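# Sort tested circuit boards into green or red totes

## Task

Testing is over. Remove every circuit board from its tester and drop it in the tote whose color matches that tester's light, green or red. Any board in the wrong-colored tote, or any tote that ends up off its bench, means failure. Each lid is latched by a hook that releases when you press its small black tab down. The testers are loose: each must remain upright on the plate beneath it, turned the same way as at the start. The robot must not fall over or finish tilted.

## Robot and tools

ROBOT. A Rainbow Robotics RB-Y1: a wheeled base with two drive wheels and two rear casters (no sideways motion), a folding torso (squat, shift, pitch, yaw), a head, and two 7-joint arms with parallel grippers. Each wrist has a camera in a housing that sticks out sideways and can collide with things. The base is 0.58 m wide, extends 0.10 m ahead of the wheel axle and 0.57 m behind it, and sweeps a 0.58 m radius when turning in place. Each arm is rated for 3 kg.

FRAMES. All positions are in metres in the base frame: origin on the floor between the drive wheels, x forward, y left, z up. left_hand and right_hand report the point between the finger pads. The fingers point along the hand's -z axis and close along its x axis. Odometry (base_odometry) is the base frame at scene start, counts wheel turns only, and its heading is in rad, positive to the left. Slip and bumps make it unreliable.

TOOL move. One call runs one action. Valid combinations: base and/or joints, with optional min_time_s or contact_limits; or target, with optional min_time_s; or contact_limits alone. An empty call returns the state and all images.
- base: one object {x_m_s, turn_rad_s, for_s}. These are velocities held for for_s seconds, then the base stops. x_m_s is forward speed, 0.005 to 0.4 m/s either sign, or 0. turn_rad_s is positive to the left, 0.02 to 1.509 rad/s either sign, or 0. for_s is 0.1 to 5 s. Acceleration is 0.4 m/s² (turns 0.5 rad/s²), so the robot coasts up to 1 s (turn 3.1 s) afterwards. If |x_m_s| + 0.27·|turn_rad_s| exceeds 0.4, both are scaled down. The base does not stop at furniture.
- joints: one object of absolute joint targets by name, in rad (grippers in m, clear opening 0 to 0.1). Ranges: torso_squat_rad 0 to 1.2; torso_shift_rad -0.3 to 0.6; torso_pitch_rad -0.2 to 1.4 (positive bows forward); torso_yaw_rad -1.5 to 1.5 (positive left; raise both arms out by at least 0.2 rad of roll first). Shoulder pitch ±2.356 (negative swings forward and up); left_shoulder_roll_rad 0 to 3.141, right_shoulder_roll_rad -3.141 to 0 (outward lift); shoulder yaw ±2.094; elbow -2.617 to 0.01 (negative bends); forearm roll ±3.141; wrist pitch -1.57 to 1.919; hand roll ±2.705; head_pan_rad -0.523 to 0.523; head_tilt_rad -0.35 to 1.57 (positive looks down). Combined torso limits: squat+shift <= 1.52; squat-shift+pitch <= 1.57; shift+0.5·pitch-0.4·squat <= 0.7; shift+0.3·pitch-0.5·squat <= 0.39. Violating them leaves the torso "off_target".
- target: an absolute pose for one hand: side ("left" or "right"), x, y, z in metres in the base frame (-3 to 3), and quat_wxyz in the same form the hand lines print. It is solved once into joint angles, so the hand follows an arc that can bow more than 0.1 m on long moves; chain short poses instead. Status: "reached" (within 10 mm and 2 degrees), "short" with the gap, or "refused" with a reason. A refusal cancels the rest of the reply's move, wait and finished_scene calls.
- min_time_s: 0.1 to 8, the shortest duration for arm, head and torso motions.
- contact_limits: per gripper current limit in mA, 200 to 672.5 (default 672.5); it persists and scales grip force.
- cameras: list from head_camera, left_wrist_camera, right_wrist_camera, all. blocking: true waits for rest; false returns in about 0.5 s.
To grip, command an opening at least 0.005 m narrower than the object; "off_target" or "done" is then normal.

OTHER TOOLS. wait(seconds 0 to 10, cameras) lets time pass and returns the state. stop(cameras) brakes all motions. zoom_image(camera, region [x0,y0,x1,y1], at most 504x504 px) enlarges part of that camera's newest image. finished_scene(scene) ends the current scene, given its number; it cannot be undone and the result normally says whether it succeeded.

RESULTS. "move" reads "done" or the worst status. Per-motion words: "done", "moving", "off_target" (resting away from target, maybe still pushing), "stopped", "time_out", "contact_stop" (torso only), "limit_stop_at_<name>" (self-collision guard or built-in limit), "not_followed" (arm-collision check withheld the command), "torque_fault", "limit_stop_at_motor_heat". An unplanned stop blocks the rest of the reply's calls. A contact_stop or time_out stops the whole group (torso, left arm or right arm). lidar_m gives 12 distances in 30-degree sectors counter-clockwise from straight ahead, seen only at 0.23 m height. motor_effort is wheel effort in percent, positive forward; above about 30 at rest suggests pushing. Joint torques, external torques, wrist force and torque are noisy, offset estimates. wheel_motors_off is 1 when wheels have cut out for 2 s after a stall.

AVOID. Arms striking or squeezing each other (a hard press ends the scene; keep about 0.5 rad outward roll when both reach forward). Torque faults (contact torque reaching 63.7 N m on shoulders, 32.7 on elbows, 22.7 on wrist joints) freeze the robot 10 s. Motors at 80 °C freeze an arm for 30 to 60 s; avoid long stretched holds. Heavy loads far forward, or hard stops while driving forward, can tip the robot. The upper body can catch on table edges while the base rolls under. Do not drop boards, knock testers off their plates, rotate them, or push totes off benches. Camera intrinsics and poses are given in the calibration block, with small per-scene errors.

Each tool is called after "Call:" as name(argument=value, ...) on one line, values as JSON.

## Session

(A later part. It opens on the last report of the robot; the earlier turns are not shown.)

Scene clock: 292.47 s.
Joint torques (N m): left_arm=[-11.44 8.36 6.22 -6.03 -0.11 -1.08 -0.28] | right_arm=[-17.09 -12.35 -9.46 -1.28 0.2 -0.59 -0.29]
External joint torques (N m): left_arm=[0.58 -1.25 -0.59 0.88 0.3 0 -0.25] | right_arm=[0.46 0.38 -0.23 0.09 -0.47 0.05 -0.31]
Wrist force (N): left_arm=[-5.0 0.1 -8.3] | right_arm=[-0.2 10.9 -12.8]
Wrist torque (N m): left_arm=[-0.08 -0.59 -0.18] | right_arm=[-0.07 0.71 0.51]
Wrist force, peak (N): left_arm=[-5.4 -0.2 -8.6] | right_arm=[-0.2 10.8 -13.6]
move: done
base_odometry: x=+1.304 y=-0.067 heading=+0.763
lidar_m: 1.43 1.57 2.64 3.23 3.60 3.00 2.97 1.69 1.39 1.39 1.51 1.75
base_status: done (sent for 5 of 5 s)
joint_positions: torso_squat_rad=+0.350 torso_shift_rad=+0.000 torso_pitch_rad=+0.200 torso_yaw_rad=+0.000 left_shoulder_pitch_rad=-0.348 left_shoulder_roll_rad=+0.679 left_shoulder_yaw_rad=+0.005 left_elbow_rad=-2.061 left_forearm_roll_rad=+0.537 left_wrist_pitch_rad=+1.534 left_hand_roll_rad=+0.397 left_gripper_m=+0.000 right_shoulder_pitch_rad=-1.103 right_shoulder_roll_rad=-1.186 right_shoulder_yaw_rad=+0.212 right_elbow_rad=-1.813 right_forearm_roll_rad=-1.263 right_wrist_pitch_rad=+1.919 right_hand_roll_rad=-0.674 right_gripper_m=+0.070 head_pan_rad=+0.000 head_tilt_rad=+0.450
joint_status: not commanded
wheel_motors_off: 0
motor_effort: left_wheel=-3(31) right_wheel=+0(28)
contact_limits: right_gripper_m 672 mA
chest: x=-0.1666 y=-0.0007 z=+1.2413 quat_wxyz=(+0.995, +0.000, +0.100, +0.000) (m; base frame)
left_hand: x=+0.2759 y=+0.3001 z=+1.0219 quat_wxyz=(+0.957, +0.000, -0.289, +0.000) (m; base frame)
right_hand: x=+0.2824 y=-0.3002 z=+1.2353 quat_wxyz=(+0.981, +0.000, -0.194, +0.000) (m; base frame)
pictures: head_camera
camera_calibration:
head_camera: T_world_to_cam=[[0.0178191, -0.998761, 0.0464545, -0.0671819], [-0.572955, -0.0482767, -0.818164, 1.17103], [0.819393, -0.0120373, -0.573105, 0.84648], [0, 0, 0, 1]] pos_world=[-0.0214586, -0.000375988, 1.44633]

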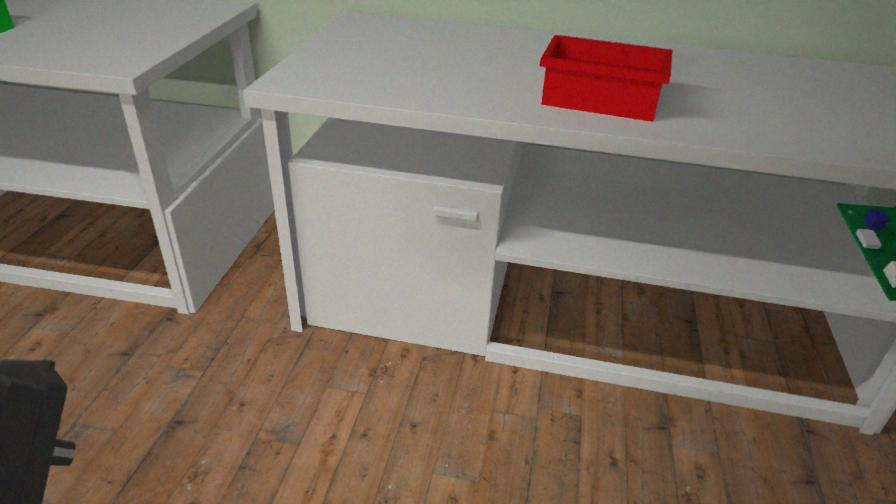

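Call:
move(base={"turn_rad_s":0.1,"for_s":0.8})

Call:
move(base={"x_m_s":0.3,"for_s":2.1})

Call:
move(base={"turn_rad_s":-0.288,"for_s":1.0}, cameras=["head_camera"])

Scene clock: 305.23 s.
Joint torques (N m): left_arm=[-11.11 8.22 6.21 -5.98 -0.23 -1.14 -0.24] | right_arm=[-17.06 -12.27 -9.23 -1.34 0.19 -0.55 -0.17]
External joint torques (N m): left_arm=[0.91 -1.39 -0.59 0.92 0.18 -0.07 -0.21] | right_arm=[0.5 0.45 0 0.03 -0.47 0.09 -0.19]
Wrist force (N): left_arm=[-5.0 0.1 -8.3] | right_arm=[0.0 10.6 -13.0]
Wrist torque (N m): left_arm=[-0.09 -0.60 -0.19] | right_arm=[-0.04 0.75 0.53]
Wrist force, peak (N): left_arm=[-5.4 0.0 -8.7] | right_arm=[-0.1 11.0 -13.5]
move: done
base_odometry: x=+1.304 y=-0.067 heading=+0.843
lidar_m: 1.43 1.78 2.80 3.24 3.36 2.99 2.79 1.60 1.38 1.39 1.58 2.02
base_status: done (sent for 0.8 of 0.8 s)
joint_positions: torso_squat_rad=+0.350 torso_shift_rad=+0.000 torso_pitch_rad=+0.200 torso_yaw_rad=+0.000 left_shoulder_pitch_rad=-0.348 left_shoulder_roll_rad=+0.679 left_shoulder_yaw_rad=+0.005 left_elbow_rad=-2.061 left_forearm_roll_rad=+0.537 left_wrist_pitch_rad=+1.534 left_hand_roll_rad=+0.397 left_gripper_m=+0.000 right_shoulder_pitch_rad=-1.103 right_shoulder_roll_rad=-1.186 right_shoulder_yaw_rad=+0.212 right_elbow_rad=-1.813 right_forearm_roll_rad=-1.263 right_wrist_pitch_rad=+1.919 right_hand_roll_rad=-0.674 right_gripper_m=+0.070 head_pan_rad=+0.000 head_tilt_rad=+0.450
joint_status: not commanded
wheel_motors_off: 0
motor_effort: left_wheel=-5(23) right_wheel=+0(22)
contact_limits: right_gripper_m 672 mA
chest: x=-0.1666 y=-0.0007 z=+1.2413 quat_wxyz=(+0.995, +0.000, +0.100, +0.000) (m; base frame)
left_hand: x=+0.2759 y=+0.3001 z=+1.0219 quat_wxyz=(+0.957, +0.000, -0.289, +0.000) (m; base frame)
right_hand: x=+0.2824 y=-0.3002 z=+1.2353 quat_wxyz=(+0.981, +0.000, -0.194, +0.000) (m; base frame)
pictures: none

Scene clock: 308.43 s.
Joint torques (N m): left_arm=[-11.37 8.38 6.15 -6.03 -0.14 -1.12 -0.31] | right_arm=[-17.18 -12.05 -9.34 -1.45 0.21 -0.6 -0.25]
External joint torques (N m): left_arm=[0.65 -1.22 -0.65 0.88 0.27 -0.04 -0.28] | right_arm=[0.37 0.68 -0.11 -0.08 -0.45 0.04 -0.27]
Wrist force (N): left_arm=[-4.7 0.1 -8.2] | right_arm=[-0.4 10.7 -13.0]
Wrist torque (N m): left_arm=[-0.08 -0.57 -0.20] | right_arm=[-0.07 0.70 0.52]
Wrist force, peak (N): left_arm=[-5.2 -0.2 -8.8] | right_arm=[-0.2 11.0 -13.6]
move: done
base_odometry: x=+1.723 y=+0.403 heading=+0.843
lidar_m: 0.81 0.95 2.22 3.07 3.57 3.56 3.11 1.79 1.56 1.55 1.37 0.82
base_status: done (sent for 2.1 of 2.1 s)
joint_positions: torso_squat_rad=+0.350 torso_shift_rad=+0.000 torso_pitch_rad=+0.200 torso_yaw_rad=+0.000 left_shoulder_pitch_rad=-0.348 left_shoulder_roll_rad=+0.679 left_shoulder_yaw_rad=+0.005 left_elbow_rad=-2.061 left_forearm_roll_rad=+0.537 left_wrist_pitch_rad=+1.534 left_hand_roll_rad=+0.397 left_gripper_m=+0.000 right_shoulder_pitch_rad=-1.103 right_shoulder_roll_rad=-1.186 right_shoulder_yaw_rad=+0.212 right_elbow_rad=-1.813 right_forearm_roll_rad=-1.263 right_wrist_pitch_rad=+1.919 right_hand_roll_rad=-0.674 right_gripper_m=+0.070 head_pan_rad=+0.000 head_tilt_rad=+0.450
joint_status: not commanded
wheel_motors_off: 0
motor_effort: left_wheel=-1(29) right_wheel=-3(24)
contact_limits: right_gripper_m 672 mA
chest: x=-0.1666 y=-0.0007 z=+1.2413 quat_wxyz=(+0.995, +0.000, +0.100, +0.000) (m; base frame)
left_hand: x=+0.2759 y=+0.3001 z=+1.0219 quat_wxyz=(+0.957, +0.000, -0.289, +0.000) (m; base frame)
right_hand: x=+0.2825 y=-0.3002 z=+1.2353 quat_wxyz=(+0.981, +0.000, -0.194, +0.000) (m; base frame)
pictures: none

Scene clock: 310.30 s.
Joint torques (N m): left_arm=[-11.43 8.41 6.42 -6 -0.15 -1.1 -0.28] | right_arm=[-16.85 -12.25 -9.14 -1.43 0.29 -0.62 -0.25]
External joint torques (N m): left_arm=[0.59 -1.2 -0.38 0.91 0.25 -0.02 -0.25] | right_arm=[0.71 0.48 0.09 -0.06 -0.37 0.02 -0.27]
Wrist force (N): left_arm=[-5.0 0.1 -8.3] | right_arm=[-0.3 10.7 -13.4]
Wrist torque (N m): left_arm=[-0.09 -0.61 -0.18] | right_arm=[-0.05 0.70 0.51]
Wrist force, peak (N): left_arm=[-5.4 0.0 -8.7] | right_arm=[-0.3 11.0 -13.3]
move: done
base_odometry: x=+1.723 y=+0.403 heading=+0.555
lidar_m: 0.81 0.84 1.21 2.74 3.19 3.64 3.56 2.24 1.63 1.55 1.37 1.53
base_status: done (sent for 1 of 1 s)
joint_positions: torso_squat_rad=+0.350 torso_shift_rad=+0.000 torso_pitch_rad=+0.200 torso_yaw_rad=+0.000 left_shoulder_pitch_rad=-0.348 left_shoulder_roll_rad=+0.679 left_shoulder_yaw_rad=+0.005 left_elbow_rad=-2.061 left_forearm_roll_rad=+0.537 left_wrist_pitch_rad=+1.534 left_hand_roll_rad=+0.397 left_gripper_m=+0.000 right_shoulder_pitch_rad=-1.103 right_shoulder_roll_rad=-1.186 right_shoulder_yaw_rad=+0.212 right_elbow_rad=-1.813 right_forearm_roll_rad=-1.263 right_wrist_pitch_rad=+1.919 right_hand_roll_rad=-0.674 right_gripper_m=+0.070 head_pan_rad=+0.000 head_tilt_rad=+0.450
joint_status: not commanded
wheel_motors_off: 0
motor_effort: left_wheel=+3(23) right_wheel=+0(24)
contact_limits: right_gripper_m 672 mA
chest: x=-0.1666 y=-0.0007 z=+1.2413 quat_wxyz=(+0.995, +0.000, +0.100, +0.000) (m; base frame)
left_hand: x=+0.2759 y=+0.3001 z=+1.0219 quat_wxyz=(+0.957, +0.000, -0.289, +0.000) (m; base frame)
right_hand: x=+0.2825 y=-0.3002 z=+1.2353 quat_wxyz=(+0.981, +0.000, -0.194, +0.000) (m; base frame)
pictures: head_camera
camera_calibration:
head_camera: T_world_to_cam=[[0.01782, -0.998761, 0.0464557, -0.0671836], [-0.572955, -0.0482783, -0.818164, 1.17103], [0.819393, -0.0120373, -0.573105, 0.84648], [0, 0, 0, 1]] pos_world=[-0.0214586, -0.000375982, 1.44633]

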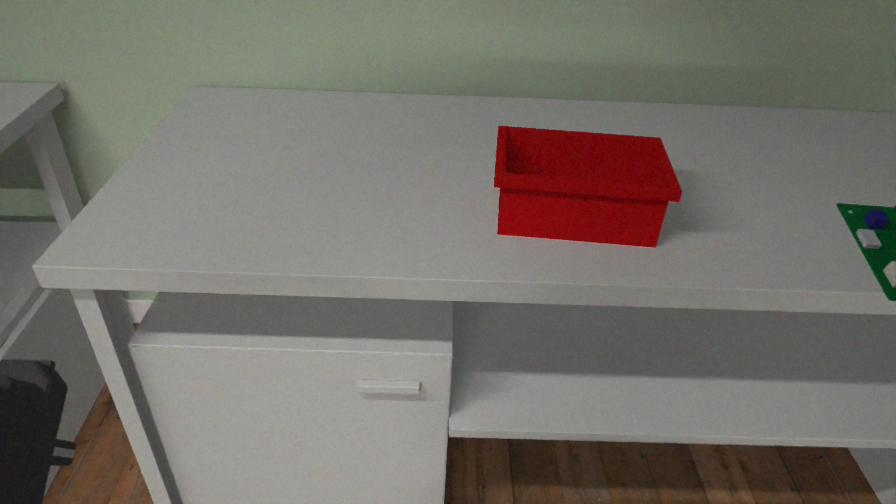

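Call:
move(base={"turn_rad_s":-0.03,"for_s":1.0})

Call:
move(target={"side":"right","x":0.33,"y":-0.26,"z":1.25,"quat_wxyz":[0.992,0,-0.125,0]}, min_time_s=1.5)

Call:
move(base={"x_m_s":0.25,"for_s":2.06})

Call:
move(joints={"torso_pitch_rad":0.45,"head_tilt_rad":0.6}, cameras=["head_camera","right_wrist_camera"])

Scene clock: 319.87 s.
Joint torques (N m): left_arm=[-11.55 8.4 6.08 -6.02 -0.18 -1.04 -0.28] | right_arm=[-17.14 -12.15 -9.21 -1.35 0.31 -0.65 -0.28]
External joint torques (N m): left_arm=[0.47 -1.2 -0.73 0.89 0.23 0.04 -0.25] | right_arm=[0.42 0.58 0.03 0.02 -0.35 -0.01 -0.3]
Wrist force (N): left_arm=[-5.2 0.2 -8.5] | right_arm=[-0.4 10.9 -13.2]
Wrist torque (N m): left_arm=[-0.10 -0.61 -0.19] | right_arm=[-0.08 0.70 0.52]
Wrist force, peak (N): left_arm=[-5.3 -0.2 -8.8] | right_arm=[-0.5 11.0 -13.4]
move: done
base_odometry: x=+1.723 y=+0.403 heading=+0.526
lidar_m: 0.81 0.84 1.22 2.53 3.17 3.68 3.56 2.32 1.64 1.55 1.37 1.54
base_status: done (sent for 1 of 1 s)
joint_positions: torso_squat_rad=+0.350 torso_shift_rad=+0.000 torso_pitch_rad=+0.200 torso_yaw_rad=+0.000 left_shoulder_pitch_rad=-0.348 left_shoulder_roll_rad=+0.679 left_shoulder_yaw_rad=+0.005 left_elbow_rad=-2.061 left_forearm_roll_rad=+0.537 left_wrist_pitch_rad=+1.534 left_hand_roll_rad=+0.397 left_gripper_m=+0.000 right_shoulder_pitch_rad=-1.103 right_shoulder_roll_rad=-1.186 right_shoulder_yaw_rad=+0.212 right_elbow_rad=-1.813 right_forearm_roll_rad=-1.263 right_wrist_pitch_rad=+1.919 right_hand_roll_rad=-0.674 right_gripper_m=+0.070 head_pan_rad=+0.000 head_tilt_rad=+0.450
joint_status: not commanded
wheel_motors_off: 0
motor_effort: left_wheel=+3(20) right_wheel=+3(14)
contact_limits: right_gripper_m 672 mA
chest: x=-0.1666 y=-0.0007 z=+1.2413 quat_wxyz=(+0.995, +0.000, +0.100, +0.000) (m; base frame)
left_hand: x=+0.2759 y=+0.3001 z=+1.0219 quat_wxyz=(+0.957, +0.000, -0.289, +0.000) (m; base frame)
right_hand: x=+0.2825 y=-0.3002 z=+1.2353 quat_wxyz=(+0.981, +0.000, -0.194, +0.000) (m; base frame)
pictures: none

Scene clock: 321.70 s.
Joint torques (N m): left_arm=[-11.47 8.31 6.26 -5.95 -0.15 -1.08 -0.28] | right_arm=[-21.28 -8.01 -7.58 -0.85 -0.01 -0.44 0.36]
External joint torques (N m): left_arm=[0.54 -1.3 -0.54 0.96 0.26 0 -0.25] | right_arm=[0.58 2.11 1.3 1.02 -0.51 0.02 0.34]
Wrist force (N): left_arm=[-4.9 0.0 -8.6] | right_arm=[0.5 10.8 -13.3]
Wrist torque (N m): left_arm=[-0.07 -0.61 -0.18] | right_arm=[-0.06 0.74 0.53]
Wrist force, peak (N): left_arm=[-5.4 0.1 -8.6] | right_arm=[0.6 11.2 -13.3]
move: done
base_odometry: x=+1.723 y=+0.403 heading=+0.526
lidar_m: 0.81 0.84 1.21 2.53 3.16 3.69 3.56 2.33 1.64 1.55 1.38 1.54
base_status: not commanded
joint_positions: torso_squat_rad=+0.350 torso_shift_rad=+0.000 torso_pitch_rad=+0.200 torso_yaw_rad=+0.000 left_shoulder_pitch_rad=-0.348 left_shoulder_roll_rad=+0.679 left_shoulder_yaw_rad=+0.005 left_elbow_rad=-2.061 left_forearm_roll_rad=+0.537 left_wrist_pitch_rad=+1.534 left_hand_roll_rad=+0.397 left_gripper_m=+0.000 right_shoulder_pitch_rad=-1.501 right_shoulder_roll_rad=-1.054 right_shoulder_yaw_rad=+0.566 right_elbow_rad=-1.375 right_forearm_roll_rad=-1.298 right_wrist_pitch_rad=+1.919 right_hand_roll_rad=-0.600 right_gripper_m=+0.070 head_pan_rad=+0.000 head_tilt_rad=+0.450
joint_status: all done
wheel_motors_off: 0
motor_effort: left_wheel=+3(5) right_wheel=+3(4)
contact_limits: right_gripper_m 672 mA
chest: x=-0.1666 y=-0.0007 z=+1.2413 quat_wxyz=(+0.995, +0.000, +0.100, +0.000) (m; base frame)
left_hand: x=+0.2759 y=+0.3001 z=+1.0219 quat_wxyz=(+0.957, +0.000, -0.289, +0.000) (m; base frame)
right_hand: x=+0.3299 y=-0.2607 z=+1.2506 quat_wxyz=(+0.992, +0.001, -0.129, -0.001) (m; base frame)
right_hand_status: reached (checked arc, planned for 1.5 s): 1 mm and 0.5 deg off.
pictures: none

Scene clock: 324.87 s.
Joint torques (N m): left_arm=[-11.41 8.3 6.22 -5.98 -0.14 -1.13 -0.22] | right_arm=[-20.91 -8.2 -7.95 -1.07 0.09 -0.5 0.25]
External joint torques (N m): left_arm=[0.61 -1.31 -0.58 0.92 0.26 -0.05 -0.19] | right_arm=[0.95 1.91 0.92 0.79 -0.41 -0.03 0.24]
Wrist force (N): left_arm=[-4.9 -0.1 -8.7] | right_arm=[0.7 10.9 -13.4]
Wrist torque (N m): left_arm=[-0.06 -0.60 -0.18] | right_arm=[-0.08 0.77 0.52]
Wrist force, peak (N): left_arm=[-5.0 -0.3 -8.9] | right_arm=[0.4 10.9 -13.8]
move: done
base_odometry: x=+2.170 y=+0.662 heading=+0.526
lidar_m: 0.29 0.30 0.41 0.99 3.17 4.19 4.07 2.28 1.61 1.52 1.13 1.04
base_status: done (sent for 2.07 of 2.07 s)
joint_positions: torso_squat_rad=+0.350 torso_shift_rad=+0.000 torso_pitch_rad=+0.200 torso_yaw_rad=+0.000 left_shoulder_pitch_rad=-0.348 left_shoulder_roll_rad=+0.679 left_shoulder_yaw_rad=+0.005 left_elbow_rad=-2.061 left_forearm_roll_rad=+0.537 left_wrist_pitch_rad=+1.534 left_hand_roll_rad=+0.397 left_gripper_m=+0.000 right_shoulder_pitch_rad=-1.501 right_shoulder_roll_rad=-1.054 right_shoulder_yaw_rad=+0.566 right_elbow_rad=-1.375 right_forearm_roll_rad=-1.298 right_wrist_pitch_rad=+1.919 right_hand_roll_rad=-0.600 right_gripper_m=+0.070 head_pan_rad=+0.000 head_tilt_rad=+0.450
joint_status: not commanded
wheel_motors_off: 0
motor_effort: left_wheel=-4(29) right_wheel=-1(26)
contact_limits: right_gripper_m 672 mA
chest: x=-0.1666 y=-0.0007 z=+1.2413 quat_wxyz=(+0.995, +0.000, +0.100, +0.000) (m; base frame)
left_hand: x=+0.2759 y=+0.3001 z=+1.0219 quat_wxyz=(+0.957, +0.000, -0.289, +0.000) (m; base frame)
right_hand: x=+0.3299 y=-0.2606 z=+1.2507 quat_wxyz=(+0.992, +0.001, -0.129, -0.001) (m; base frame)
pictures: none

Scene clock: 326.47 s.
Joint torques (N m): left_arm=[-7.54 8.12 5.95 -6.5 -0.02 -0.64 -0.3] | right_arm=[-20.6 -10.15 -8.05 -2.02 -0.1 -0.08 0.31]
External joint torques (N m): left_arm=[0.66 -1.11 -0.41 0.96 0.22 0.04 -0.28] | right_arm=[0.87 1.76 1.16 0.8 -0.35 -0.04 0.31]
Wrist force (N): left_arm=[-3.8 -0.1 -9.0] | right_arm=[2.2 11.0 -13.6]
Wrist torque (N m): left_arm=[-0.08 -0.55 -0.21] | right_arm=[-0.08 0.84 0.52]
Wrist force, peak (N): left_arm=[-3.9 0.1 -9.4] | right_arm=[2.2 10.8 -14.2]
move: done
base_odometry: x=+2.170 y=+0.662 heading=+0.526
lidar_m: 0.29 0.31 0.40 0.99 3.16 4.19 4.08 2.28 1.61 1.52 1.12 1.03
base_status: not commanded
joint_positions: torso_squat_rad=+0.350 torso_shift_rad=+0.000 torso_pitch_rad=+0.450 torso_yaw_rad=+0.000 left_shoulder_pitch_rad=-0.348 left_shoulder_roll_rad=+0.679 left_shoulder_yaw_rad=+0.005 left_elbow_rad=-2.061 left_forearm_roll_rad=+0.537 left_wrist_pitch_rad=+1.534 left_hand_roll_rad=+0.397 left_gripper_m=+0.000 right_shoulder_pitch_rad=-1.501 right_shoulder_roll_rad=-1.054 right_shoulder_yaw_rad=+0.566 right_elbow_rad=-1.375 right_forearm_roll_rad=-1.298 right_wrist_pitch_rad=+1.919 right_hand_roll_rad=-0.600 right_gripper_m=+0.070 head_pan_rad=+0.000 head_tilt_rad=+0.600
joint_status: all done
wheel_motors_off: 0
motor_effort: left_wheel=-3(4) right_wheel=+2(3)
contact_limits: right_gripper_m 672 mA
chest: x=-0.0935 y=-0.0007 z=+1.2167 quat_wxyz=(+0.975, +0.000, +0.223, +0.000) (m; base frame)
left_hand: x=+0.2809 y=+0.3002 z=+0.8946 quat_wxyz=(+0.986, +0.000, -0.167, +0.000) (m; base frame)
right_hand: x=+0.3899 y=-0.2605 z=+1.1029 quat_wxyz=(+1.000, +0.001, -0.004, -0.001) (m; base frame)
pictures: head_camera, right_wrist_camera
camera_calibration:
head_camera: T_world_to_cam=[[0.0348609, -0.998749, 0.0358388, -0.0527017], [-0.846278, -0.0485761, -0.530523, 0.806212], [0.5316, -0.011835, -0.846913, 1.10676], [0, 0, 0, 1]] pos_world=[0.0957611, -0.000374563, 1.36693]
right_wrist_camera: T_world_to_cam=[[-0.999428, 0.0224217, -0.0253302, 0.425899], [0.00879465, 0.895259, 0.44546, -0.22833], [0.032665, 0.444982, -0.894943, 1.16193], [0, 0, 0, 1]] pos_world=[0.389709, -0.322172, 1.15236]

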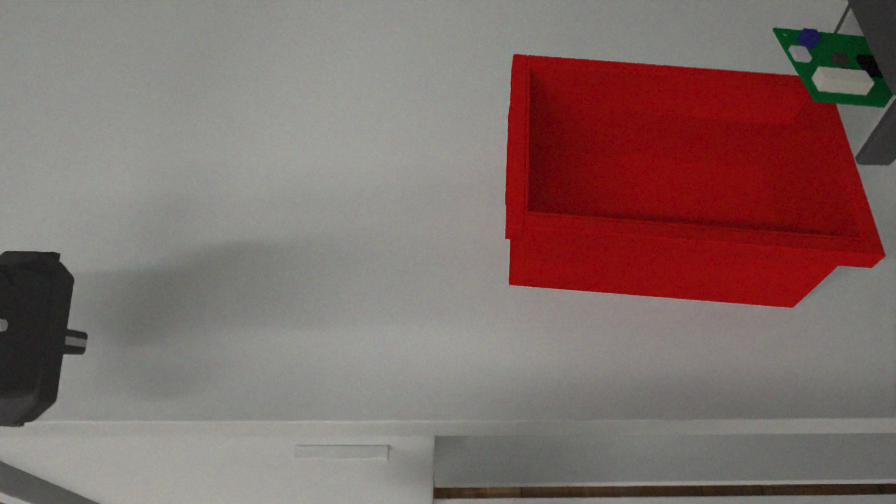

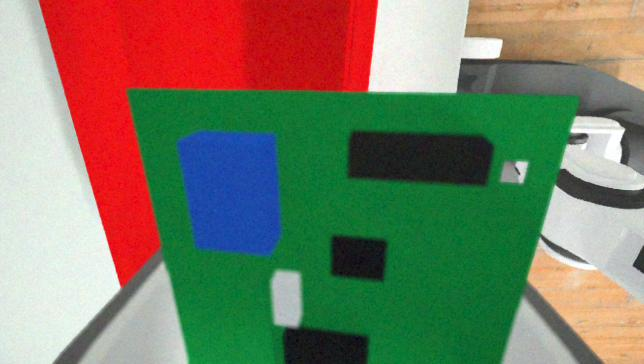

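Call:
move(target={"side":"right","x":0.462,"y":-0.24,"z":1.05,"quat_wxyz":[0.9976,0,-0.07,0]}, min_time_s=2, cameras=["head_camera","right_wrist_camera"])

Call:
move(target={"side":"right","x":0.462,"y":-0.24,"z":0.97,"quat_wxyz":[0.9985,0,-0.054,0]}, min_time_s=2, cameras=["head_camera","right_wrist_camera"])

Scene clock: 346.07 s.
Joint torques (N m): left_arm=[-7.54 7.71 5.75 -6.57 -0.04 -0.71 -0.23] | right_arm=[-24.11 -9.23 -6.68 -2.59 0.45 -0.54 0.31]
External joint torques (N m): left_arm=[0.66 -1.51 -0.6 0.89 0.19 -0.03 -0.21] | right_arm=[-0.01 2.26 1.44 1.34 0.06 -0.25 0.3]
Wrist force (N): left_arm=[-3.7 -0.1 -9.2] | right_arm=[1.2 10.6 -13.6]
Wrist torque (N m): left_arm=[-0.07 -0.55 -0.21] | right_arm=[-0.04 0.78 0.51]
Wrist force, peak (N): left_arm=[-4.1 -0.4 -9.5] | right_arm=[1.8 11.0 -13.9]
move: done
base_odometry: x=+2.170 y=+0.662 heading=+0.526
lidar_m: 0.29 0.30 0.41 0.99 3.17 4.19 4.08 2.28 1.61 1.52 1.13 1.03
base_status: not commanded
joint_positions: torso_squat_rad=+0.350 torso_shift_rad=+0.000 torso_pitch_rad=+0.450 torso_yaw_rad=+0.000 left_shoulder_pitch_rad=-0.348 left_shoulder_roll_rad=+0.679 left_shoulder_yaw_rad=+0.005 left_elbow_rad=-2.061 left_forearm_roll_rad=+0.537 left_wrist_pitch_rad=+1.534 left_hand_roll_rad=+0.397 left_gripper_m=+0.000 right_shoulder_pitch_rad=-1.546 right_shoulder_roll_rad=-0.880 right_shoulder_yaw_rad=+0.645 right_elbow_rad=-1.089 right_forearm_roll_rad=-1.103 right_wrist_pitch_rad=+1.661 right_hand_roll_rad=-0.467 right_gripper_m=+0.070 head_pan_rad=+0.000 head_tilt_rad=+0.600
joint_status: all done
wheel_motors_off: 0
motor_effort: left_wheel=-4(4) right_wheel=+1(4)
contact_limits: right_gripper_m 672 mA
chest: x=-0.0935 y=-0.0007 z=+1.2167 quat_wxyz=(+0.975, +0.000, +0.223, +0.000) (m; base frame)
left_hand: x=+0.2809 y=+0.3002 z=+0.8947 quat_wxyz=(+0.986, +0.000, -0.167, +0.000) (m; base frame)
right_hand: x=+0.4613 y=-0.2402 z=+1.0503 quat_wxyz=(+0.997, +0.000, -0.072, +0.000) (m; base frame)
right_hand_status: reached (checked arc, planned for 2.0 s): 1 mm and 0.3 deg off.
pictures: head_camera, right_wrist_camera
camera_calibration:
head_camera: T_world_to_cam=[[0.0348588, -0.998749, 0.0358375, -0.0526997], [-0.846278, -0.0485736, -0.530523, 0.806212], [0.5316, -0.0118351, -0.846913, 1.10676], [0, 0, 0, 1]] pos_world=[0.0957611, -0.000374572, 1.36693]
right_wrist_camera: T_world_to_cam=[[-0.986773, 0.0208901, -0.160755, 0.631593], [-0.0528392, 0.896054, 0.44079, -0.190123], [0.153253, 0.443454, -0.883098, 1.03494], [0, 0, 0, 1]] pos_world=[0.454586, -0.30178, 1.09928]

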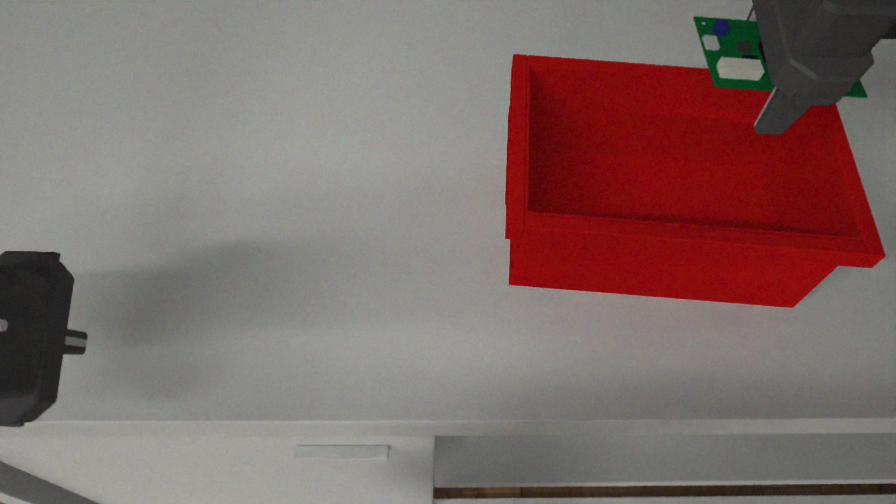

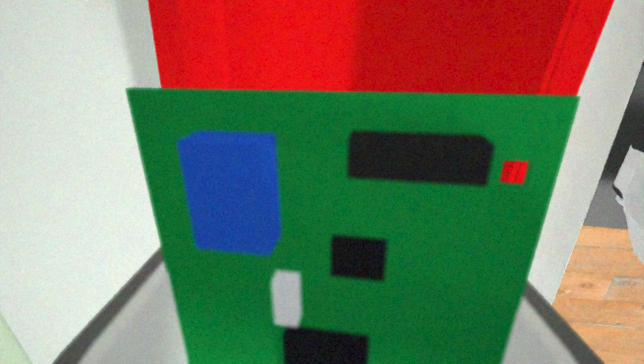

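Scene clock: 348.40 s.
Joint torques (N m): left_arm=[-7.56 8.14 5.82 -6.71 0.03 -0.67 -0.29] | right_arm=[-21.13 -8.94 -5.92 -2.88 0.5 -0.57 0.33]
External joint torques (N m): left_arm=[0.64 -1.08 -0.54 0.75 0.27 0.01 -0.27] | right_arm=[3.22 2.63 1.2 1.39 0.15 -0.32 0.33]
Wrist force (N): left_arm=[-3.8 -0.2 -9.2] | right_arm=[1.5 11.1 -13.2]
Wrist torque (N m): left_arm=[-0.05 -0.53 -0.21] | right_arm=[-0.11 0.79 0.52]
Wrist force, peak (N): left_arm=[-3.9 0.0 -9.6] | right_arm=[1.5 11.0 -13.7]
move: done
base_odometry: x=+2.170 y=+0.662 heading=+0.526
lidar_m: 0.29 0.30 0.41 0.98 3.17 4.19 4.08 2.29 1.61 1.52 1.12 1.03
base_status: not commanded
joint_positions: torso_squat_rad=+0.350 torso_shift_rad=+0.000 torso_pitch_rad=+0.450 torso_yaw_rad=+0.000 left_shoulder_pitch_rad=-0.348 left_shoulder_roll_rad=+0.679 left_shoulder_yaw_rad=+0.005 left_elbow_rad=-2.061 left_forearm_roll_rad=+0.537 left_wrist_pitch_rad=+1.534 left_hand_roll_rad=+0.397 left_gripper_m=+0.000 right_shoulder_pitch_rad=-1.473 right_shoulder_roll_rad=-0.780 right_shoulder_yaw_rad=+0.689 right_elbow_rad=-0.926 right_forearm_roll_rad=-1.057 right_wrist_pitch_rad=+1.507 right_hand_roll_rad=-0.394 right_gripper_m=+0.070 head_pan_rad=+0.000 head_tilt_rad=+0.600
joint_status: all done
wheel_motors_off: 0
motor_effort: left_wheel=-2(4) right_wheel=+1(3)
contact_limits: right_gripper_m 672 mA
chest: x=-0.0935 y=-0.0007 z=+1.2167 quat_wxyz=(+0.975, +0.000, +0.223, +0.000) (m; base frame)
left_hand: x=+0.2809 y=+0.3002 z=+0.8947 quat_wxyz=(+0.986, +0.000, -0.167, +0.000) (m; base frame)
right_hand: x=+0.4622 y=-0.2401 z=+0.9706 quat_wxyz=(+0.998, +0.000, -0.055, +0.000) (m; base frame)
right_hand_status: reached (checked arc, planned for 2.0 s): 1 mm and 0.1 deg off.
pictures: head_camera, right_wrist_camera
camera_calibration:
head_camera: T_world_to_cam=[[0.0348588, -0.998749, 0.0358375, -0.0526997], [-0.846278, -0.0485736, -0.530523, 0.806212], [0.5316, -0.0118351, -0.846913, 1.10676], [0, 0, 0, 1]] pos_world=[0.0957611, -0.000374572, 1.36693]
right_wrist_camera: T_world_to_cam=[[-0.991739, 0.0205707, -0.126613, 0.588571], [-0.0379246, 0.89591, 0.442614, -0.163789], [0.122539, 0.443759, -0.887729, 0.983215], [0, 0, 0, 1]] pos_world=[0.457015, -0.301678, 1.01984]

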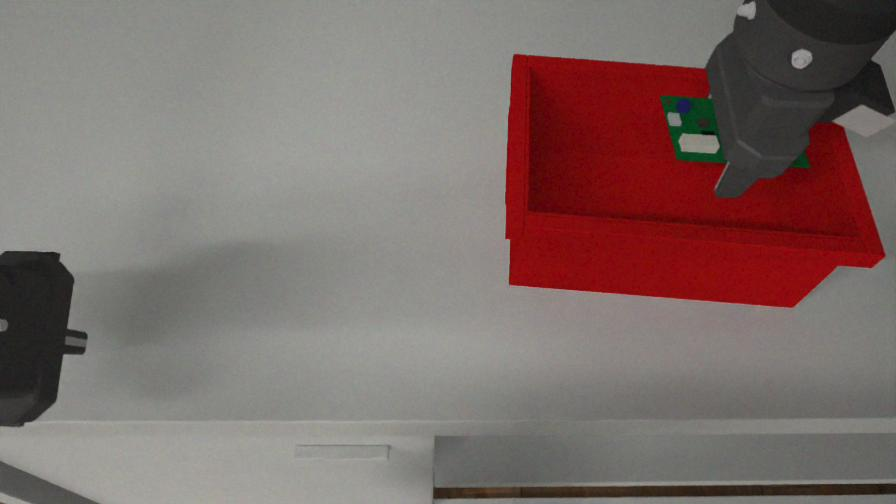

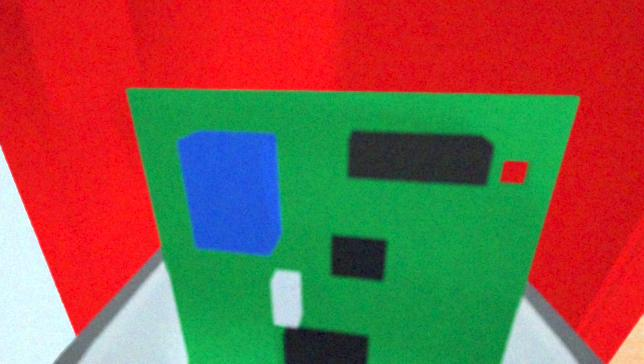

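Call:
move(target={"side":"right","x":0.462,"y":-0.225,"z":0.91,"quat_wxyz":[0.9985,0,-0.054,0]}, min_time_s=2, cameras=["head_camera"])

Call:
move(target={"side":"right","x":0.462,"y":-0.225,"z":0.885,"quat_wxyz":[0.9985,0,-0.054,0]}, min_time_s=1.5)

Call:
move(target={"side":"right","x":0.462,"y":-0.225,"z":0.866,"quat_wxyz":[0.9985,0,-0.054,0]}, min_time_s=1.5, cameras=["head_camera"])

Scene clock: 357.63 s.
Joint torques (N m): left_arm=[-7.83 8.06 5.83 -6.51 0.01 -0.67 -0.28] | right_arm=[-21.37 -8.06 -4.48 -3 0.5 -0.61 0.37]
External joint torques (N m): left_arm=[0.37 -1.16 -0.53 0.95 0.24 0.01 -0.26] | right_arm=[3.23 2.83 1.36 1.4 0.16 -0.36 0.36]
Wrist force (N): left_arm=[-3.8 0.0 -9.2] | right_arm=[1.3 10.5 -13.3]
Wrist torque (N m): left_arm=[-0.07 -0.55 -0.20] | right_arm=[-0.02 0.79 0.52]
Wrist force, peak (N): left_arm=[-3.7 0.0 -9.4] | right_arm=[1.4 11.1 -13.9]
move: done
base_odometry: x=+2.170 y=+0.662 heading=+0.526
lidar_m: 0.30 0.30 0.41 0.98 3.17 4.19 4.07 2.28 1.61 1.52 1.13 1.03
base_status: not commanded
joint_positions: torso_squat_rad=+0.350 torso_shift_rad=+0.000 torso_pitch_rad=+0.450 torso_yaw_rad=+0.000 left_shoulder_pitch_rad=-0.348 left_shoulder_roll_rad=+0.679 left_shoulder_yaw_rad=+0.005 left_elbow_rad=-2.061 left_forearm_roll_rad=+0.537 left_wrist_pitch_rad=+1.534 left_hand_roll_rad=+0.397 left_gripper_m=+0.000 right_shoulder_pitch_rad=-1.446 right_shoulder_roll_rad=-0.660 right_shoulder_yaw_rad=+0.724 right_elbow_rad=-0.756 right_forearm_roll_rad=-1.013 right_wrist_pitch_rad=+1.360 right_hand_roll_rad=-0.352 right_gripper_m=+0.070 head_pan_rad=+0.000 head_tilt_rad=+0.600
joint_status: all done
wheel_motors_off: 0
motor_effort: left_wheel=-2(4) right_wheel=+2(3)
contact_limits: right_gripper_m 672 mA
chest: x=-0.0935 y=-0.0007 z=+1.2167 quat_wxyz=(+0.975, +0.000, +0.223, +0.000) (m; base frame)
left_hand: x=+0.2809 y=+0.3002 z=+0.8947 quat_wxyz=(+0.986, +0.000, -0.167, +0.000) (m; base frame)
right_hand: x=+0.4622 y=-0.2250 z=+0.9106 quat_wxyz=(+0.998, +0.000, -0.055, +0.000) (m; base frame)
right_hand_status: reached (checked arc, planned for 2.0 s): 1 mm and 0.1 deg off.
pictures: head_camera
camera_calibration:
head_camera: T_world_to_cam=[[0.0348588, -0.998749, 0.0358375, -0.0526997], [-0.846278, -0.0485736, -0.530523, 0.806212], [0.5316, -0.0118351, -0.846913, 1.10676], [0, 0, 0, 1]] pos_world=[0.0957611, -0.000374572, 1.36693]

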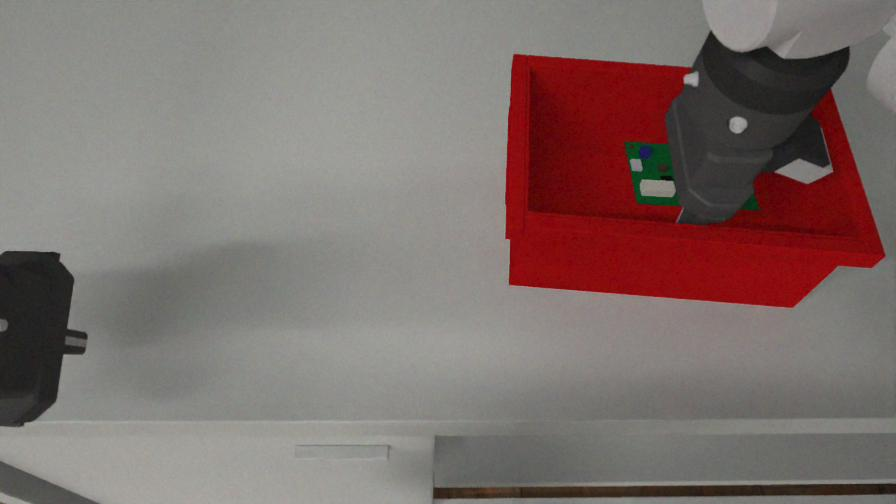

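Scene clock: 359.47 s.
Joint torques (N m): left_arm=[-7.7 8.18 5.53 -6.5 0 -0.71 -0.27] | right_arm=[-23.29 -8.1 -3.56 -2.82 0.42 -0.52 0.35]
External joint torques (N m): left_arm=[0.49 -1.04 -0.82 0.96 0.23 -0.02 -0.26] | right_arm=[1.37 2.53 1.35 1.52 0.1 -0.26 0.35]
Wrist force (N): left_arm=[-3.7 0.1 -9.4] | right_arm=[1.3 10.9 -13.5]
Wrist torque (N m): left_arm=[-0.08 -0.53 -0.21] | right_arm=[-0.05 0.79 0.51]
Wrist force, peak (N): left_arm=[-3.9 0.0 -9.4] | right_arm=[1.4 11.1 -13.6]
move: done
base_odometry: x=+2.170 y=+0.662 heading=+0.526
lidar_m: 0.30 0.30 0.40 0.98 3.17 4.20 4.09 2.28 1.61 1.52 1.14 1.03
base_status: not commanded
joint_positions: torso_squat_rad=+0.350 torso_shift_rad=+0.000 torso_pitch_rad=+0.450 torso_yaw_rad=+0.000 left_shoulder_pitch_rad=-0.348 left_shoulder_roll_rad=+0.679 left_shoulder_yaw_rad=+0.005 left_elbow_rad=-2.061 left_forearm_roll_rad=+0.537 left_wrist_pitch_rad=+1.534 left_hand_roll_rad=+0.397 left_gripper_m=+0.000 right_shoulder_pitch_rad=-1.446 right_shoulder_roll_rad=-0.605 right_shoulder_yaw_rad=+0.731 right_elbow_rad=-0.637 right_forearm_roll_rad=-1.004 right_wrist_pitch_rad=+1.285 right_hand_roll_rad=-0.300 right_gripper_m=+0.070 head_pan_rad=+0.000 head_tilt_rad=+0.600
joint_status: all done
wheel_motors_off: 0
motor_effort: left_wheel=-3(4) right_wheel=+1(4)
contact_limits: right_gripper_m 672 mA
chest: x=-0.0935 y=-0.0007 z=+1.2167 quat_wxyz=(+0.975, +0.000, +0.223, +0.000) (m; base frame)
left_hand: x=+0.2809 y=+0.3002 z=+0.8947 quat_wxyz=(+0.986, +0.000, -0.167, +0.000) (m; base frame)
right_hand: x=+0.4619 y=-0.2252 z=+0.8854 quat_wxyz=(+0.998, +0.000, -0.055, +0.000) (m; base frame)
right_hand_status: reached (checked arc, planned for 1.5 s): 0 mm and 0.2 deg off.
pictures: none

Scene clock: 361.30 s.
Joint torques (N m): left_arm=[-7.85 7.99 5.72 -6.58 0 -0.71 -0.24] | right_arm=[-24.52 -7.74 -2.43 -2.82 0.45 -0.51 0.33]
External joint torques (N m): left_arm=[0.35 -1.24 -0.63 0.89 0.23 -0.03 -0.22] | right_arm=[0.27 2.58 1.38 1.41 0.15 -0.24 0.33]
Wrist force (N): left_arm=[-3.8 0.0 -9.1] | right_arm=[1.2 10.7 -13.8]
Wrist torque (N m): left_arm=[-0.08 -0.52 -0.20] | right_arm=[-0.07 0.77 0.51]
Wrist force, peak (N): left_arm=[-4.0 0.2 -9.4] | right_arm=[1.5 11.2 -13.5]
move: done
base_odometry: x=+2.170 y=+0.662 heading=+0.526
lidar_m: 0.30 0.30 0.40 0.99 3.16 4.20 4.08 2.28 1.61 1.52 1.12 1.02
base_status: not commanded
joint_positions: torso_squat_rad=+0.350 torso_shift_rad=+0.000 torso_pitch_rad=+0.450 torso_yaw_rad=+0.000 left_shoulder_pitch_rad=-0.348 left_shoulder_roll_rad=+0.679 left_shoulder_yaw_rad=+0.005 left_elbow_rad=-2.061 left_forearm_roll_rad=+0.537 left_wrist_pitch_rad=+1.534 left_hand_roll_rad=+0.397 left_gripper_m=+0.000 right_shoulder_pitch_rad=-1.463 right_shoulder_roll_rad=-0.546 right_shoulder_yaw_rad=+0.732 right_elbow_rad=-0.498 right_forearm_roll_rad=-1.003 right_wrist_pitch_rad=+1.214 right_hand_roll_rad=-0.237 right_gripper_m=+0.070 head_pan_rad=+0.000 head_tilt_rad=+0.600
joint_status: all done
wheel_motors_off: 0
motor_effort: left_wheel=-3(5) right_wheel=+1(3)
contact_limits: right_gripper_m 672 mA
chest: x=-0.0935 y=-0.0007 z=+1.2167 quat_wxyz=(+0.975, +0.000, +0.223, +0.000) (m; base frame)
left_hand: x=+0.2809 y=+0.3002 z=+0.8947 quat_wxyz=(+0.986, +0.000, -0.167, +0.000) (m; base frame)
right_hand: x=+0.4616 y=-0.2252 z=+0.8662 quat_wxyz=(+0.998, +0.000, -0.056, +0.000) (m; base frame)
right_hand_status: reached (checked arc, planned for 1.5 s): 0 mm and 0.2 deg off.
pictures: head_camera
camera_calibration:
head_camera: T_world_to_cam=[[0.0348588, -0.998749, 0.0358375, -0.0526997], [-0.846278, -0.0485736, -0.530523, 0.806212], [0.5316, -0.0118351, -0.846913, 1.10676], [0, 0, 0, 1]] pos_world=[0.0957611, -0.000374572, 1.36693]

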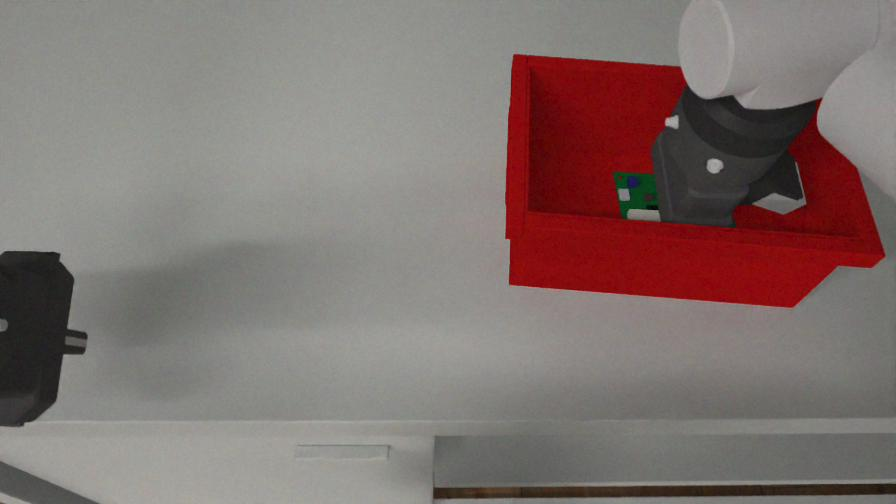

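Call:
move(target={"side":"right","x":0.462,"y":-0.225,"z":0.862,"quat_wxyz":[0.9985,0,-0.054,0]}, min_time_s=1)

Call:
move(joints={"right_gripper_m":0.084}, cameras=["right_wrist_camera"])

Call:
move(target={"side":"right","x":0.458,"y":-0.225,"z":0.95,"quat_wxyz":[0.9985,0,-0.054,0]}, min_time_s=1.5)

Call:
move(target={"side":"right","x":0.42,"y":-0.24,"z":1.06,"quat_wxyz":[0.985,0,-0.174,0]})

Call:
move(target={"side":"right","x":0.32,"y":-0.28,"z":1.1,"quat_wxyz":[0.985,0,-0.174,0]}, cameras=["head_camera"])

Scene clock: 372.30 s.
Joint torques (N m): left_arm=[-7.66 8.05 5.79 -6.58 -0.07 -0.68 -0.31] | right_arm=[-24.47 -7.66 -4.77 -2.78 -0.36 -0.58 0.29]
External joint torques (N m): left_arm=[0.53 -1.17 -0.57 0.89 0.17 0 -0.29] | right_arm=[0.38 2.55 -1.35 1.4 -0.66 -0.3 0.29]
Wrist force (N): left_arm=[-3.7 0.1 -8.9] | right_arm=[1.2 10.8 -13.0]
Wrist torque (N m): left_arm=[-0.09 -0.55 -0.21] | right_arm=[-0.06 0.78 0.52]
Wrist force, peak (N): left_arm=[-3.9 -0.1 -9.5] | right_arm=[1.2 11.0 -13.7]
move: done
base_odometry: x=+2.170 y=+0.662 heading=+0.526
lidar_m: 0.30 0.30 0.41 0.99 3.17 4.19 4.07 2.29 1.60 1.52 1.13 1.02
base_status: not commanded
joint_positions: torso_squat_rad=+0.350 torso_shift_rad=+0.000 torso_pitch_rad=+0.450 torso_yaw_rad=+0.000 left_shoulder_pitch_rad=-0.348 left_shoulder_roll_rad=+0.679 left_shoulder_yaw_rad=+0.005 left_elbow_rad=-2.061 left_forearm_roll_rad=+0.537 left_wrist_pitch_rad=+1.534 left_hand_roll_rad=+0.397 left_gripper_m=+0.000 right_shoulder_pitch_rad=-1.474 right_shoulder_roll_rad=-0.526 right_shoulder_yaw_rad=+0.731 right_elbow_rad=-0.447 right_forearm_roll_rad=-1.005 right_wrist_pitch_rad=+1.195 right_hand_roll_rad=-0.213 right_gripper_m=+0.070 head_pan_rad=+0.000 head_tilt_rad=+0.600
joint_status: all done
wheel_motors_off: 0
motor_effort: left_wheel=-3(4) right_wheel=+1(3)
contact_limits: right_gripper_m 672 mA
chest: x=-0.0935 y=-0.0007 z=+1.2167 quat_wxyz=(+0.975, +0.000, +0.223, +0.000) (m; base frame)
left_hand: x=+0.2809 y=+0.3002 z=+0.8947 quat_wxyz=(+0.986, +0.000, -0.167, +0.000) (m; base frame)
right_hand: x=+0.4616 y=-0.2254 z=+0.8622 quat_wxyz=(+0.998, -0.001, -0.056, +0.000) (m; base frame)
right_hand_status: reached (checked arc, planned for 1.0 s): 1 mm and 0.2 deg off.
pictures: none

Scene clock: 372.93 s.
Joint torques (N m): left_arm=[-7.46 8.12 5.95 -6.48 0.07 -0.64 -0.27] | right_arm=[-23.61 -7.62 -4.66 -2.84 -0.16 -0.52 0.34]
External joint torques (N m): left_arm=[0.74 -1.1 -0.4 0.98 0.31 0.05 -0.25] | right_arm=[1.25 2.59 -1.24 1.34 -0.47 -0.25 0.33]
Wrist force (N): left_arm=[-3.8 0.1 -9.1] | right_arm=[1.6 10.6 -10.0]
Wrist torque (N m): left_arm=[-0.10 -0.54 -0.21] | right_arm=[-0.05 0.82 0.52]
Wrist force, peak (N): left_arm=[-3.9 0.2 -9.2] | right_arm=[1.2 11.0 -13.4]
move: done
base_odometry: x=+2.170 y=+0.662 heading=+0.526
lidar_m: 0.29 0.31 0.40 0.99 3.17 4.20 4.08 2.29 1.60 1.52 1.12 1.03
base_status: not commanded
joint_positions: torso_squat_rad=+0.350 torso_shift_rad=+0.000 torso_pitch_rad=+0.450 torso_yaw_rad=+0.000 left_shoulder_pitch_rad=-0.348 left_shoulder_roll_rad=+0.679 left_shoulder_yaw_rad=+0.005 left_elbow_rad=-2.061 left_forearm_roll_rad=+0.537 left_wrist_pitch_rad=+1.534 left_hand_roll_rad=+0.397 left_gripper_m=+0.000 right_shoulder_pitch_rad=-1.475 right_shoulder_roll_rad=-0.526 right_shoulder_yaw_rad=+0.731 right_elbow_rad=-0.447 right_forearm_roll_rad=-1.005 right_wrist_pitch_rad=+1.195 right_hand_roll_rad=-0.213 right_gripper_m=+0.084 head_pan_rad=+0.000 head_tilt_rad=+0.600
joint_status: all done
wheel_motors_off: 0
motor_effort: left_wheel=-3(4) right_wheel=+2(5)
contact_limits: right_gripper_m 672 mA
chest: x=-0.0935 y=-0.0007 z=+1.2167 quat_wxyz=(+0.975, +0.000, +0.223, +0.000) (m; base frame)
left_hand: x=+0.2809 y=+0.3002 z=+0.8947 quat_wxyz=(+0.986, +0.000, -0.167, +0.000) (m; base frame)
right_hand: x=+0.4617 y=-0.2253 z=+0.8623 quat_wxyz=(+0.998, -0.001, -0.056, +0.000) (m; base frame)
pictures: right_wrist_camera
camera_calibration:
right_wrist_camera: T_world_to_cam=[[-0.991505, 0.0203356, -0.128467, 0.575696], [-0.0388213, 0.896413, 0.441517, -0.127613], [0.124138, 0.442753, -0.888008, 0.879882], [0, 0, 0, 1]] pos_world=[0.456624, -0.286884, 0.911644]

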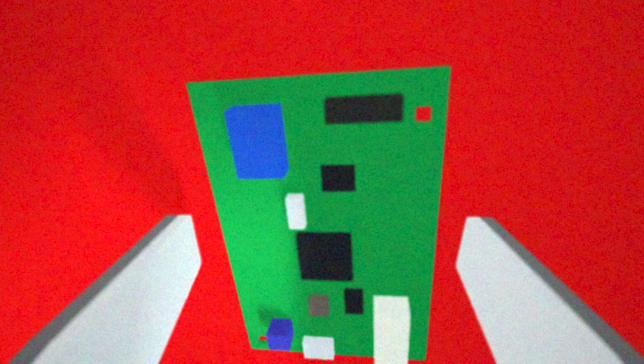

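Scene clock: 374.77 s.
Joint torques (N m): left_arm=[-7.65 8.14 5.95 -6.65 0.06 -0.64 -0.25] | right_arm=[-21.05 -10.93 -7.88 -4.17 -0.22 -0.16 -0.23]
External joint torques (N m): left_arm=[0.55 -1.08 -0.4 0.81 0.29 0.04 -0.24] | right_arm=[3.32 0.22 -0.87 0.22 -0.57 0.08 -0.23]
Wrist force (N): left_arm=[-3.9 0.1 -9.2] | right_arm=[1.6 11.0 -13.1]
Wrist torque (N m): left_arm=[-0.08 -0.55 -0.20] | right_arm=[-0.07 0.83 0.52]
Wrist force, peak (N): left_arm=[-4.0 0.1 -9.4] | right_arm=[1.4 11.2 -13.2]
move: done
base_odometry: x=+2.170 y=+0.662 heading=+0.526
lidar_m: 0.30 0.31 0.41 0.99 3.16 4.20 4.08 2.29 1.61 1.52 1.13 1.03
base_status: not commanded
joint_positions: torso_squat_rad=+0.350 torso_shift_rad=+0.000 torso_pitch_rad=+0.450 torso_yaw_rad=+0.000 left_shoulder_pitch_rad=-0.348 left_shoulder_roll_rad=+0.679 left_shoulder_yaw_rad=+0.005 left_elbow_rad=-2.061 left_forearm_roll_rad=+0.537 left_wrist_pitch_rad=+1.534 left_hand_roll_rad=+0.397 left_gripper_m=+0.000 right_shoulder_pitch_rad=-1.452 right_shoulder_roll_rad=-0.737 right_shoulder_yaw_rad=+0.701 right_elbow_rad=-0.920 right_forearm_roll_rad=-1.034 right_wrist_pitch_rad=+1.477 right_hand_roll_rad=-0.420 right_gripper_m=+0.084 head_pan_rad=+0.000 head_tilt_rad=+0.600
joint_status: all done
wheel_motors_off: 0
motor_effort: left_wheel=-3(5) right_wheel=+1(3)
contact_limits: right_gripper_m 672 mA
chest: x=-0.0935 y=-0.0007 z=+1.2167 quat_wxyz=(+0.975, +0.000, +0.223, +0.000) (m; base frame)
left_hand: x=+0.2809 y=+0.3002 z=+0.8947 quat_wxyz=(+0.986, +0.000, -0.167, +0.000) (m; base frame)
right_hand: x=+0.4580 y=-0.2247 z=+0.9505 quat_wxyz=(+0.999, +0.000, -0.053, +0.000) (m; base frame)
right_hand_status: reached (checked arc, planned for 1.5 s): 1 mm and 0.2 deg off.
pictures: none

Scene clock: 376.37 s.
Joint torques (N m): left_arm=[-7.72 8.08 5.78 -6.63 0 -0.73 -0.26] | right_arm=[-16.78 -11.04 -10.56 -2.73 0.39 -0.57 0.35]
External joint torques (N m): left_arm=[0.48 -1.15 -0.58 0.83 0.23 -0.05 -0.24] | right_arm=[2.88 1.33 0.07 0.14 -0.34 -0.04 0.33]
Wrist force (N): left_arm=[-3.6 0.0 -9.0] | right_arm=[0.2 10.7 -12.7]
Wrist torque (N m): left_arm=[-0.10 -0.54 -0.22] | right_arm=[-0.07 0.74 0.51]
Wrist force, peak (N): left_arm=[-4.1 0.2 -9.3] | right_arm=[0.7 11.4 -13.8]
move: done
base_odometry: x=+2.170 y=+0.662 heading=+0.526
lidar_m: 0.30 0.30 0.40 0.99 3.17 4.19 4.08 2.28 1.61 1.52 1.12 1.03
base_status: not commanded
joint_positions: torso_squat_rad=+0.350 torso_shift_rad=+0.000 torso_pitch_rad=+0.450 torso_yaw_rad=+0.000 left_shoulder_pitch_rad=-0.348 left_shoulder_roll_rad=+0.679 left_shoulder_yaw_rad=+0.005 left_elbow_rad=-2.061 left_forearm_roll_rad=+0.537 left_wrist_pitch_rad=+1.534 left_hand_roll_rad=+0.397 left_gripper_m=+0.000 right_shoulder_pitch_rad=-1.286 right_shoulder_roll_rad=-1.094 right_shoulder_yaw_rad=+0.567 right_elbow_rad=-1.686 right_forearm_roll_rad=-1.068 right_wrist_pitch_rad=+1.576 right_hand_roll_rad=-0.761 right_gripper_m=+0.084 head_pan_rad=+0.000 head_tilt_rad=+0.600
joint_status: all done
wheel_motors_off: 0
motor_effort: left_wheel=-2(4) right_wheel=+2(3)
contact_limits: right_gripper_m 672 mA
chest: x=-0.0935 y=-0.0007 z=+1.2167 quat_wxyz=(+0.975, +0.000, +0.223, +0.000) (m; base frame)
left_hand: x=+0.2809 y=+0.3002 z=+0.8947 quat_wxyz=(+0.986, +0.000, -0.168, +0.000) (m; base frame)
right_hand: x=+0.4200 y=-0.2400 z=+1.0605 quat_wxyz=(+0.985, +0.000, -0.174, +0.000) (m; base frame)
right_hand_status: reached (checked arc, planned for 1.1 s): 0 mm and 0.0 deg off.
pictures: none

Scene clock: 377.60 s.
Joint torques (N m): left_arm=[-7.66 8.37 5.71 -6.61 -0.07 -0.68 -0.26] | right_arm=[-11.29 -12.76 -10.55 -0.29 0.75 -0.54 0.05]
External joint torques (N m): left_arm=[0.54 -0.86 -0.65 0.85 0.17 0 -0.24] | right_arm=[1.83 1.47 0.08 -0.15 -0.06 -0.11 0.03]
Wrist force (N): left_arm=[-3.8 -0.1 -9.0] | right_arm=[0.2 10.6 -12.6]
Wrist torque (N m): left_arm=[-0.08 -0.54 -0.21] | right_arm=[-0.04 0.74 0.51]
Wrist force, peak (N): left_arm=[-4.0 0.0 -9.5] | right_arm=[0.9 12.0 -12.9]
move: done
base_odometry: x=+2.170 y=+0.662 heading=+0.526
lidar_m: 0.29 0.30 0.40 0.98 3.17 4.19 4.08 2.29 1.60 1.52 1.13 1.03
base_status: not commanded
joint_positions: torso_squat_rad=+0.350 torso_shift_rad=+0.000 torso_pitch_rad=+0.450 torso_yaw_rad=+0.000 left_shoulder_pitch_rad=-0.348 left_shoulder_roll_rad=+0.679 left_shoulder_yaw_rad=+0.005 left_elbow_rad=-2.061 left_forearm_roll_rad=+0.537 left_wrist_pitch_rad=+1.534 left_hand_roll_rad=+0.397 left_gripper_m=+0.000 right_shoulder_pitch_rad=-0.993 right_shoulder_roll_rad=-1.483 right_shoulder_yaw_rad=+0.340 right_elbow_rad=-2.156 right_forearm_roll_rad=-1.312 right_wrist_pitch_rad=+1.532 right_hand_roll_rad=-0.932 right_gripper_m=+0.084 head_pan_rad=+0.000 head_tilt_rad=+0.600
joint_status: all done
wheel_motors_off: 0
motor_effort: left_wheel=-2(4) right_wheel=+2(4)
contact_limits: right_gripper_m 672 mA
chest: x=-0.0935 y=-0.0007 z=+1.2167 quat_wxyz=(+0.975, +0.000, +0.223, +0.000) (m; base frame)
left_hand: x=+0.2809 y=+0.3002 z=+0.8947 quat_wxyz=(+0.986, +0.000, -0.168, +0.000) (m; base frame)
right_hand: x=+0.3201 y=-0.2800 z=+1.1003 quat_wxyz=(+0.985, -0.001, -0.174, +0.000) (m; base frame)
right_hand_status: reached (checked arc, planned for 0.8 s): 0 mm and 0.1 deg off.
pictures: head_camera
camera_calibration:
head_camera: T_world_to_cam=[[0.0347741, -0.998754, 0.0357898, -0.0526233], [-0.846236, -0.0484775, -0.530598, 0.806226], [0.531672, -0.0118356, -0.846868, 1.10675], [0, 0, 0, 1]] pos_world=[0.0956612, -0.000374923, 1.36693]

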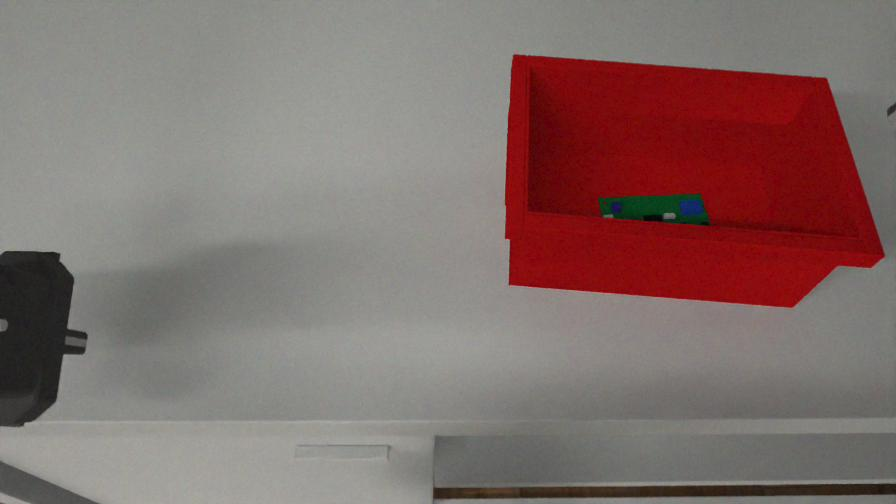

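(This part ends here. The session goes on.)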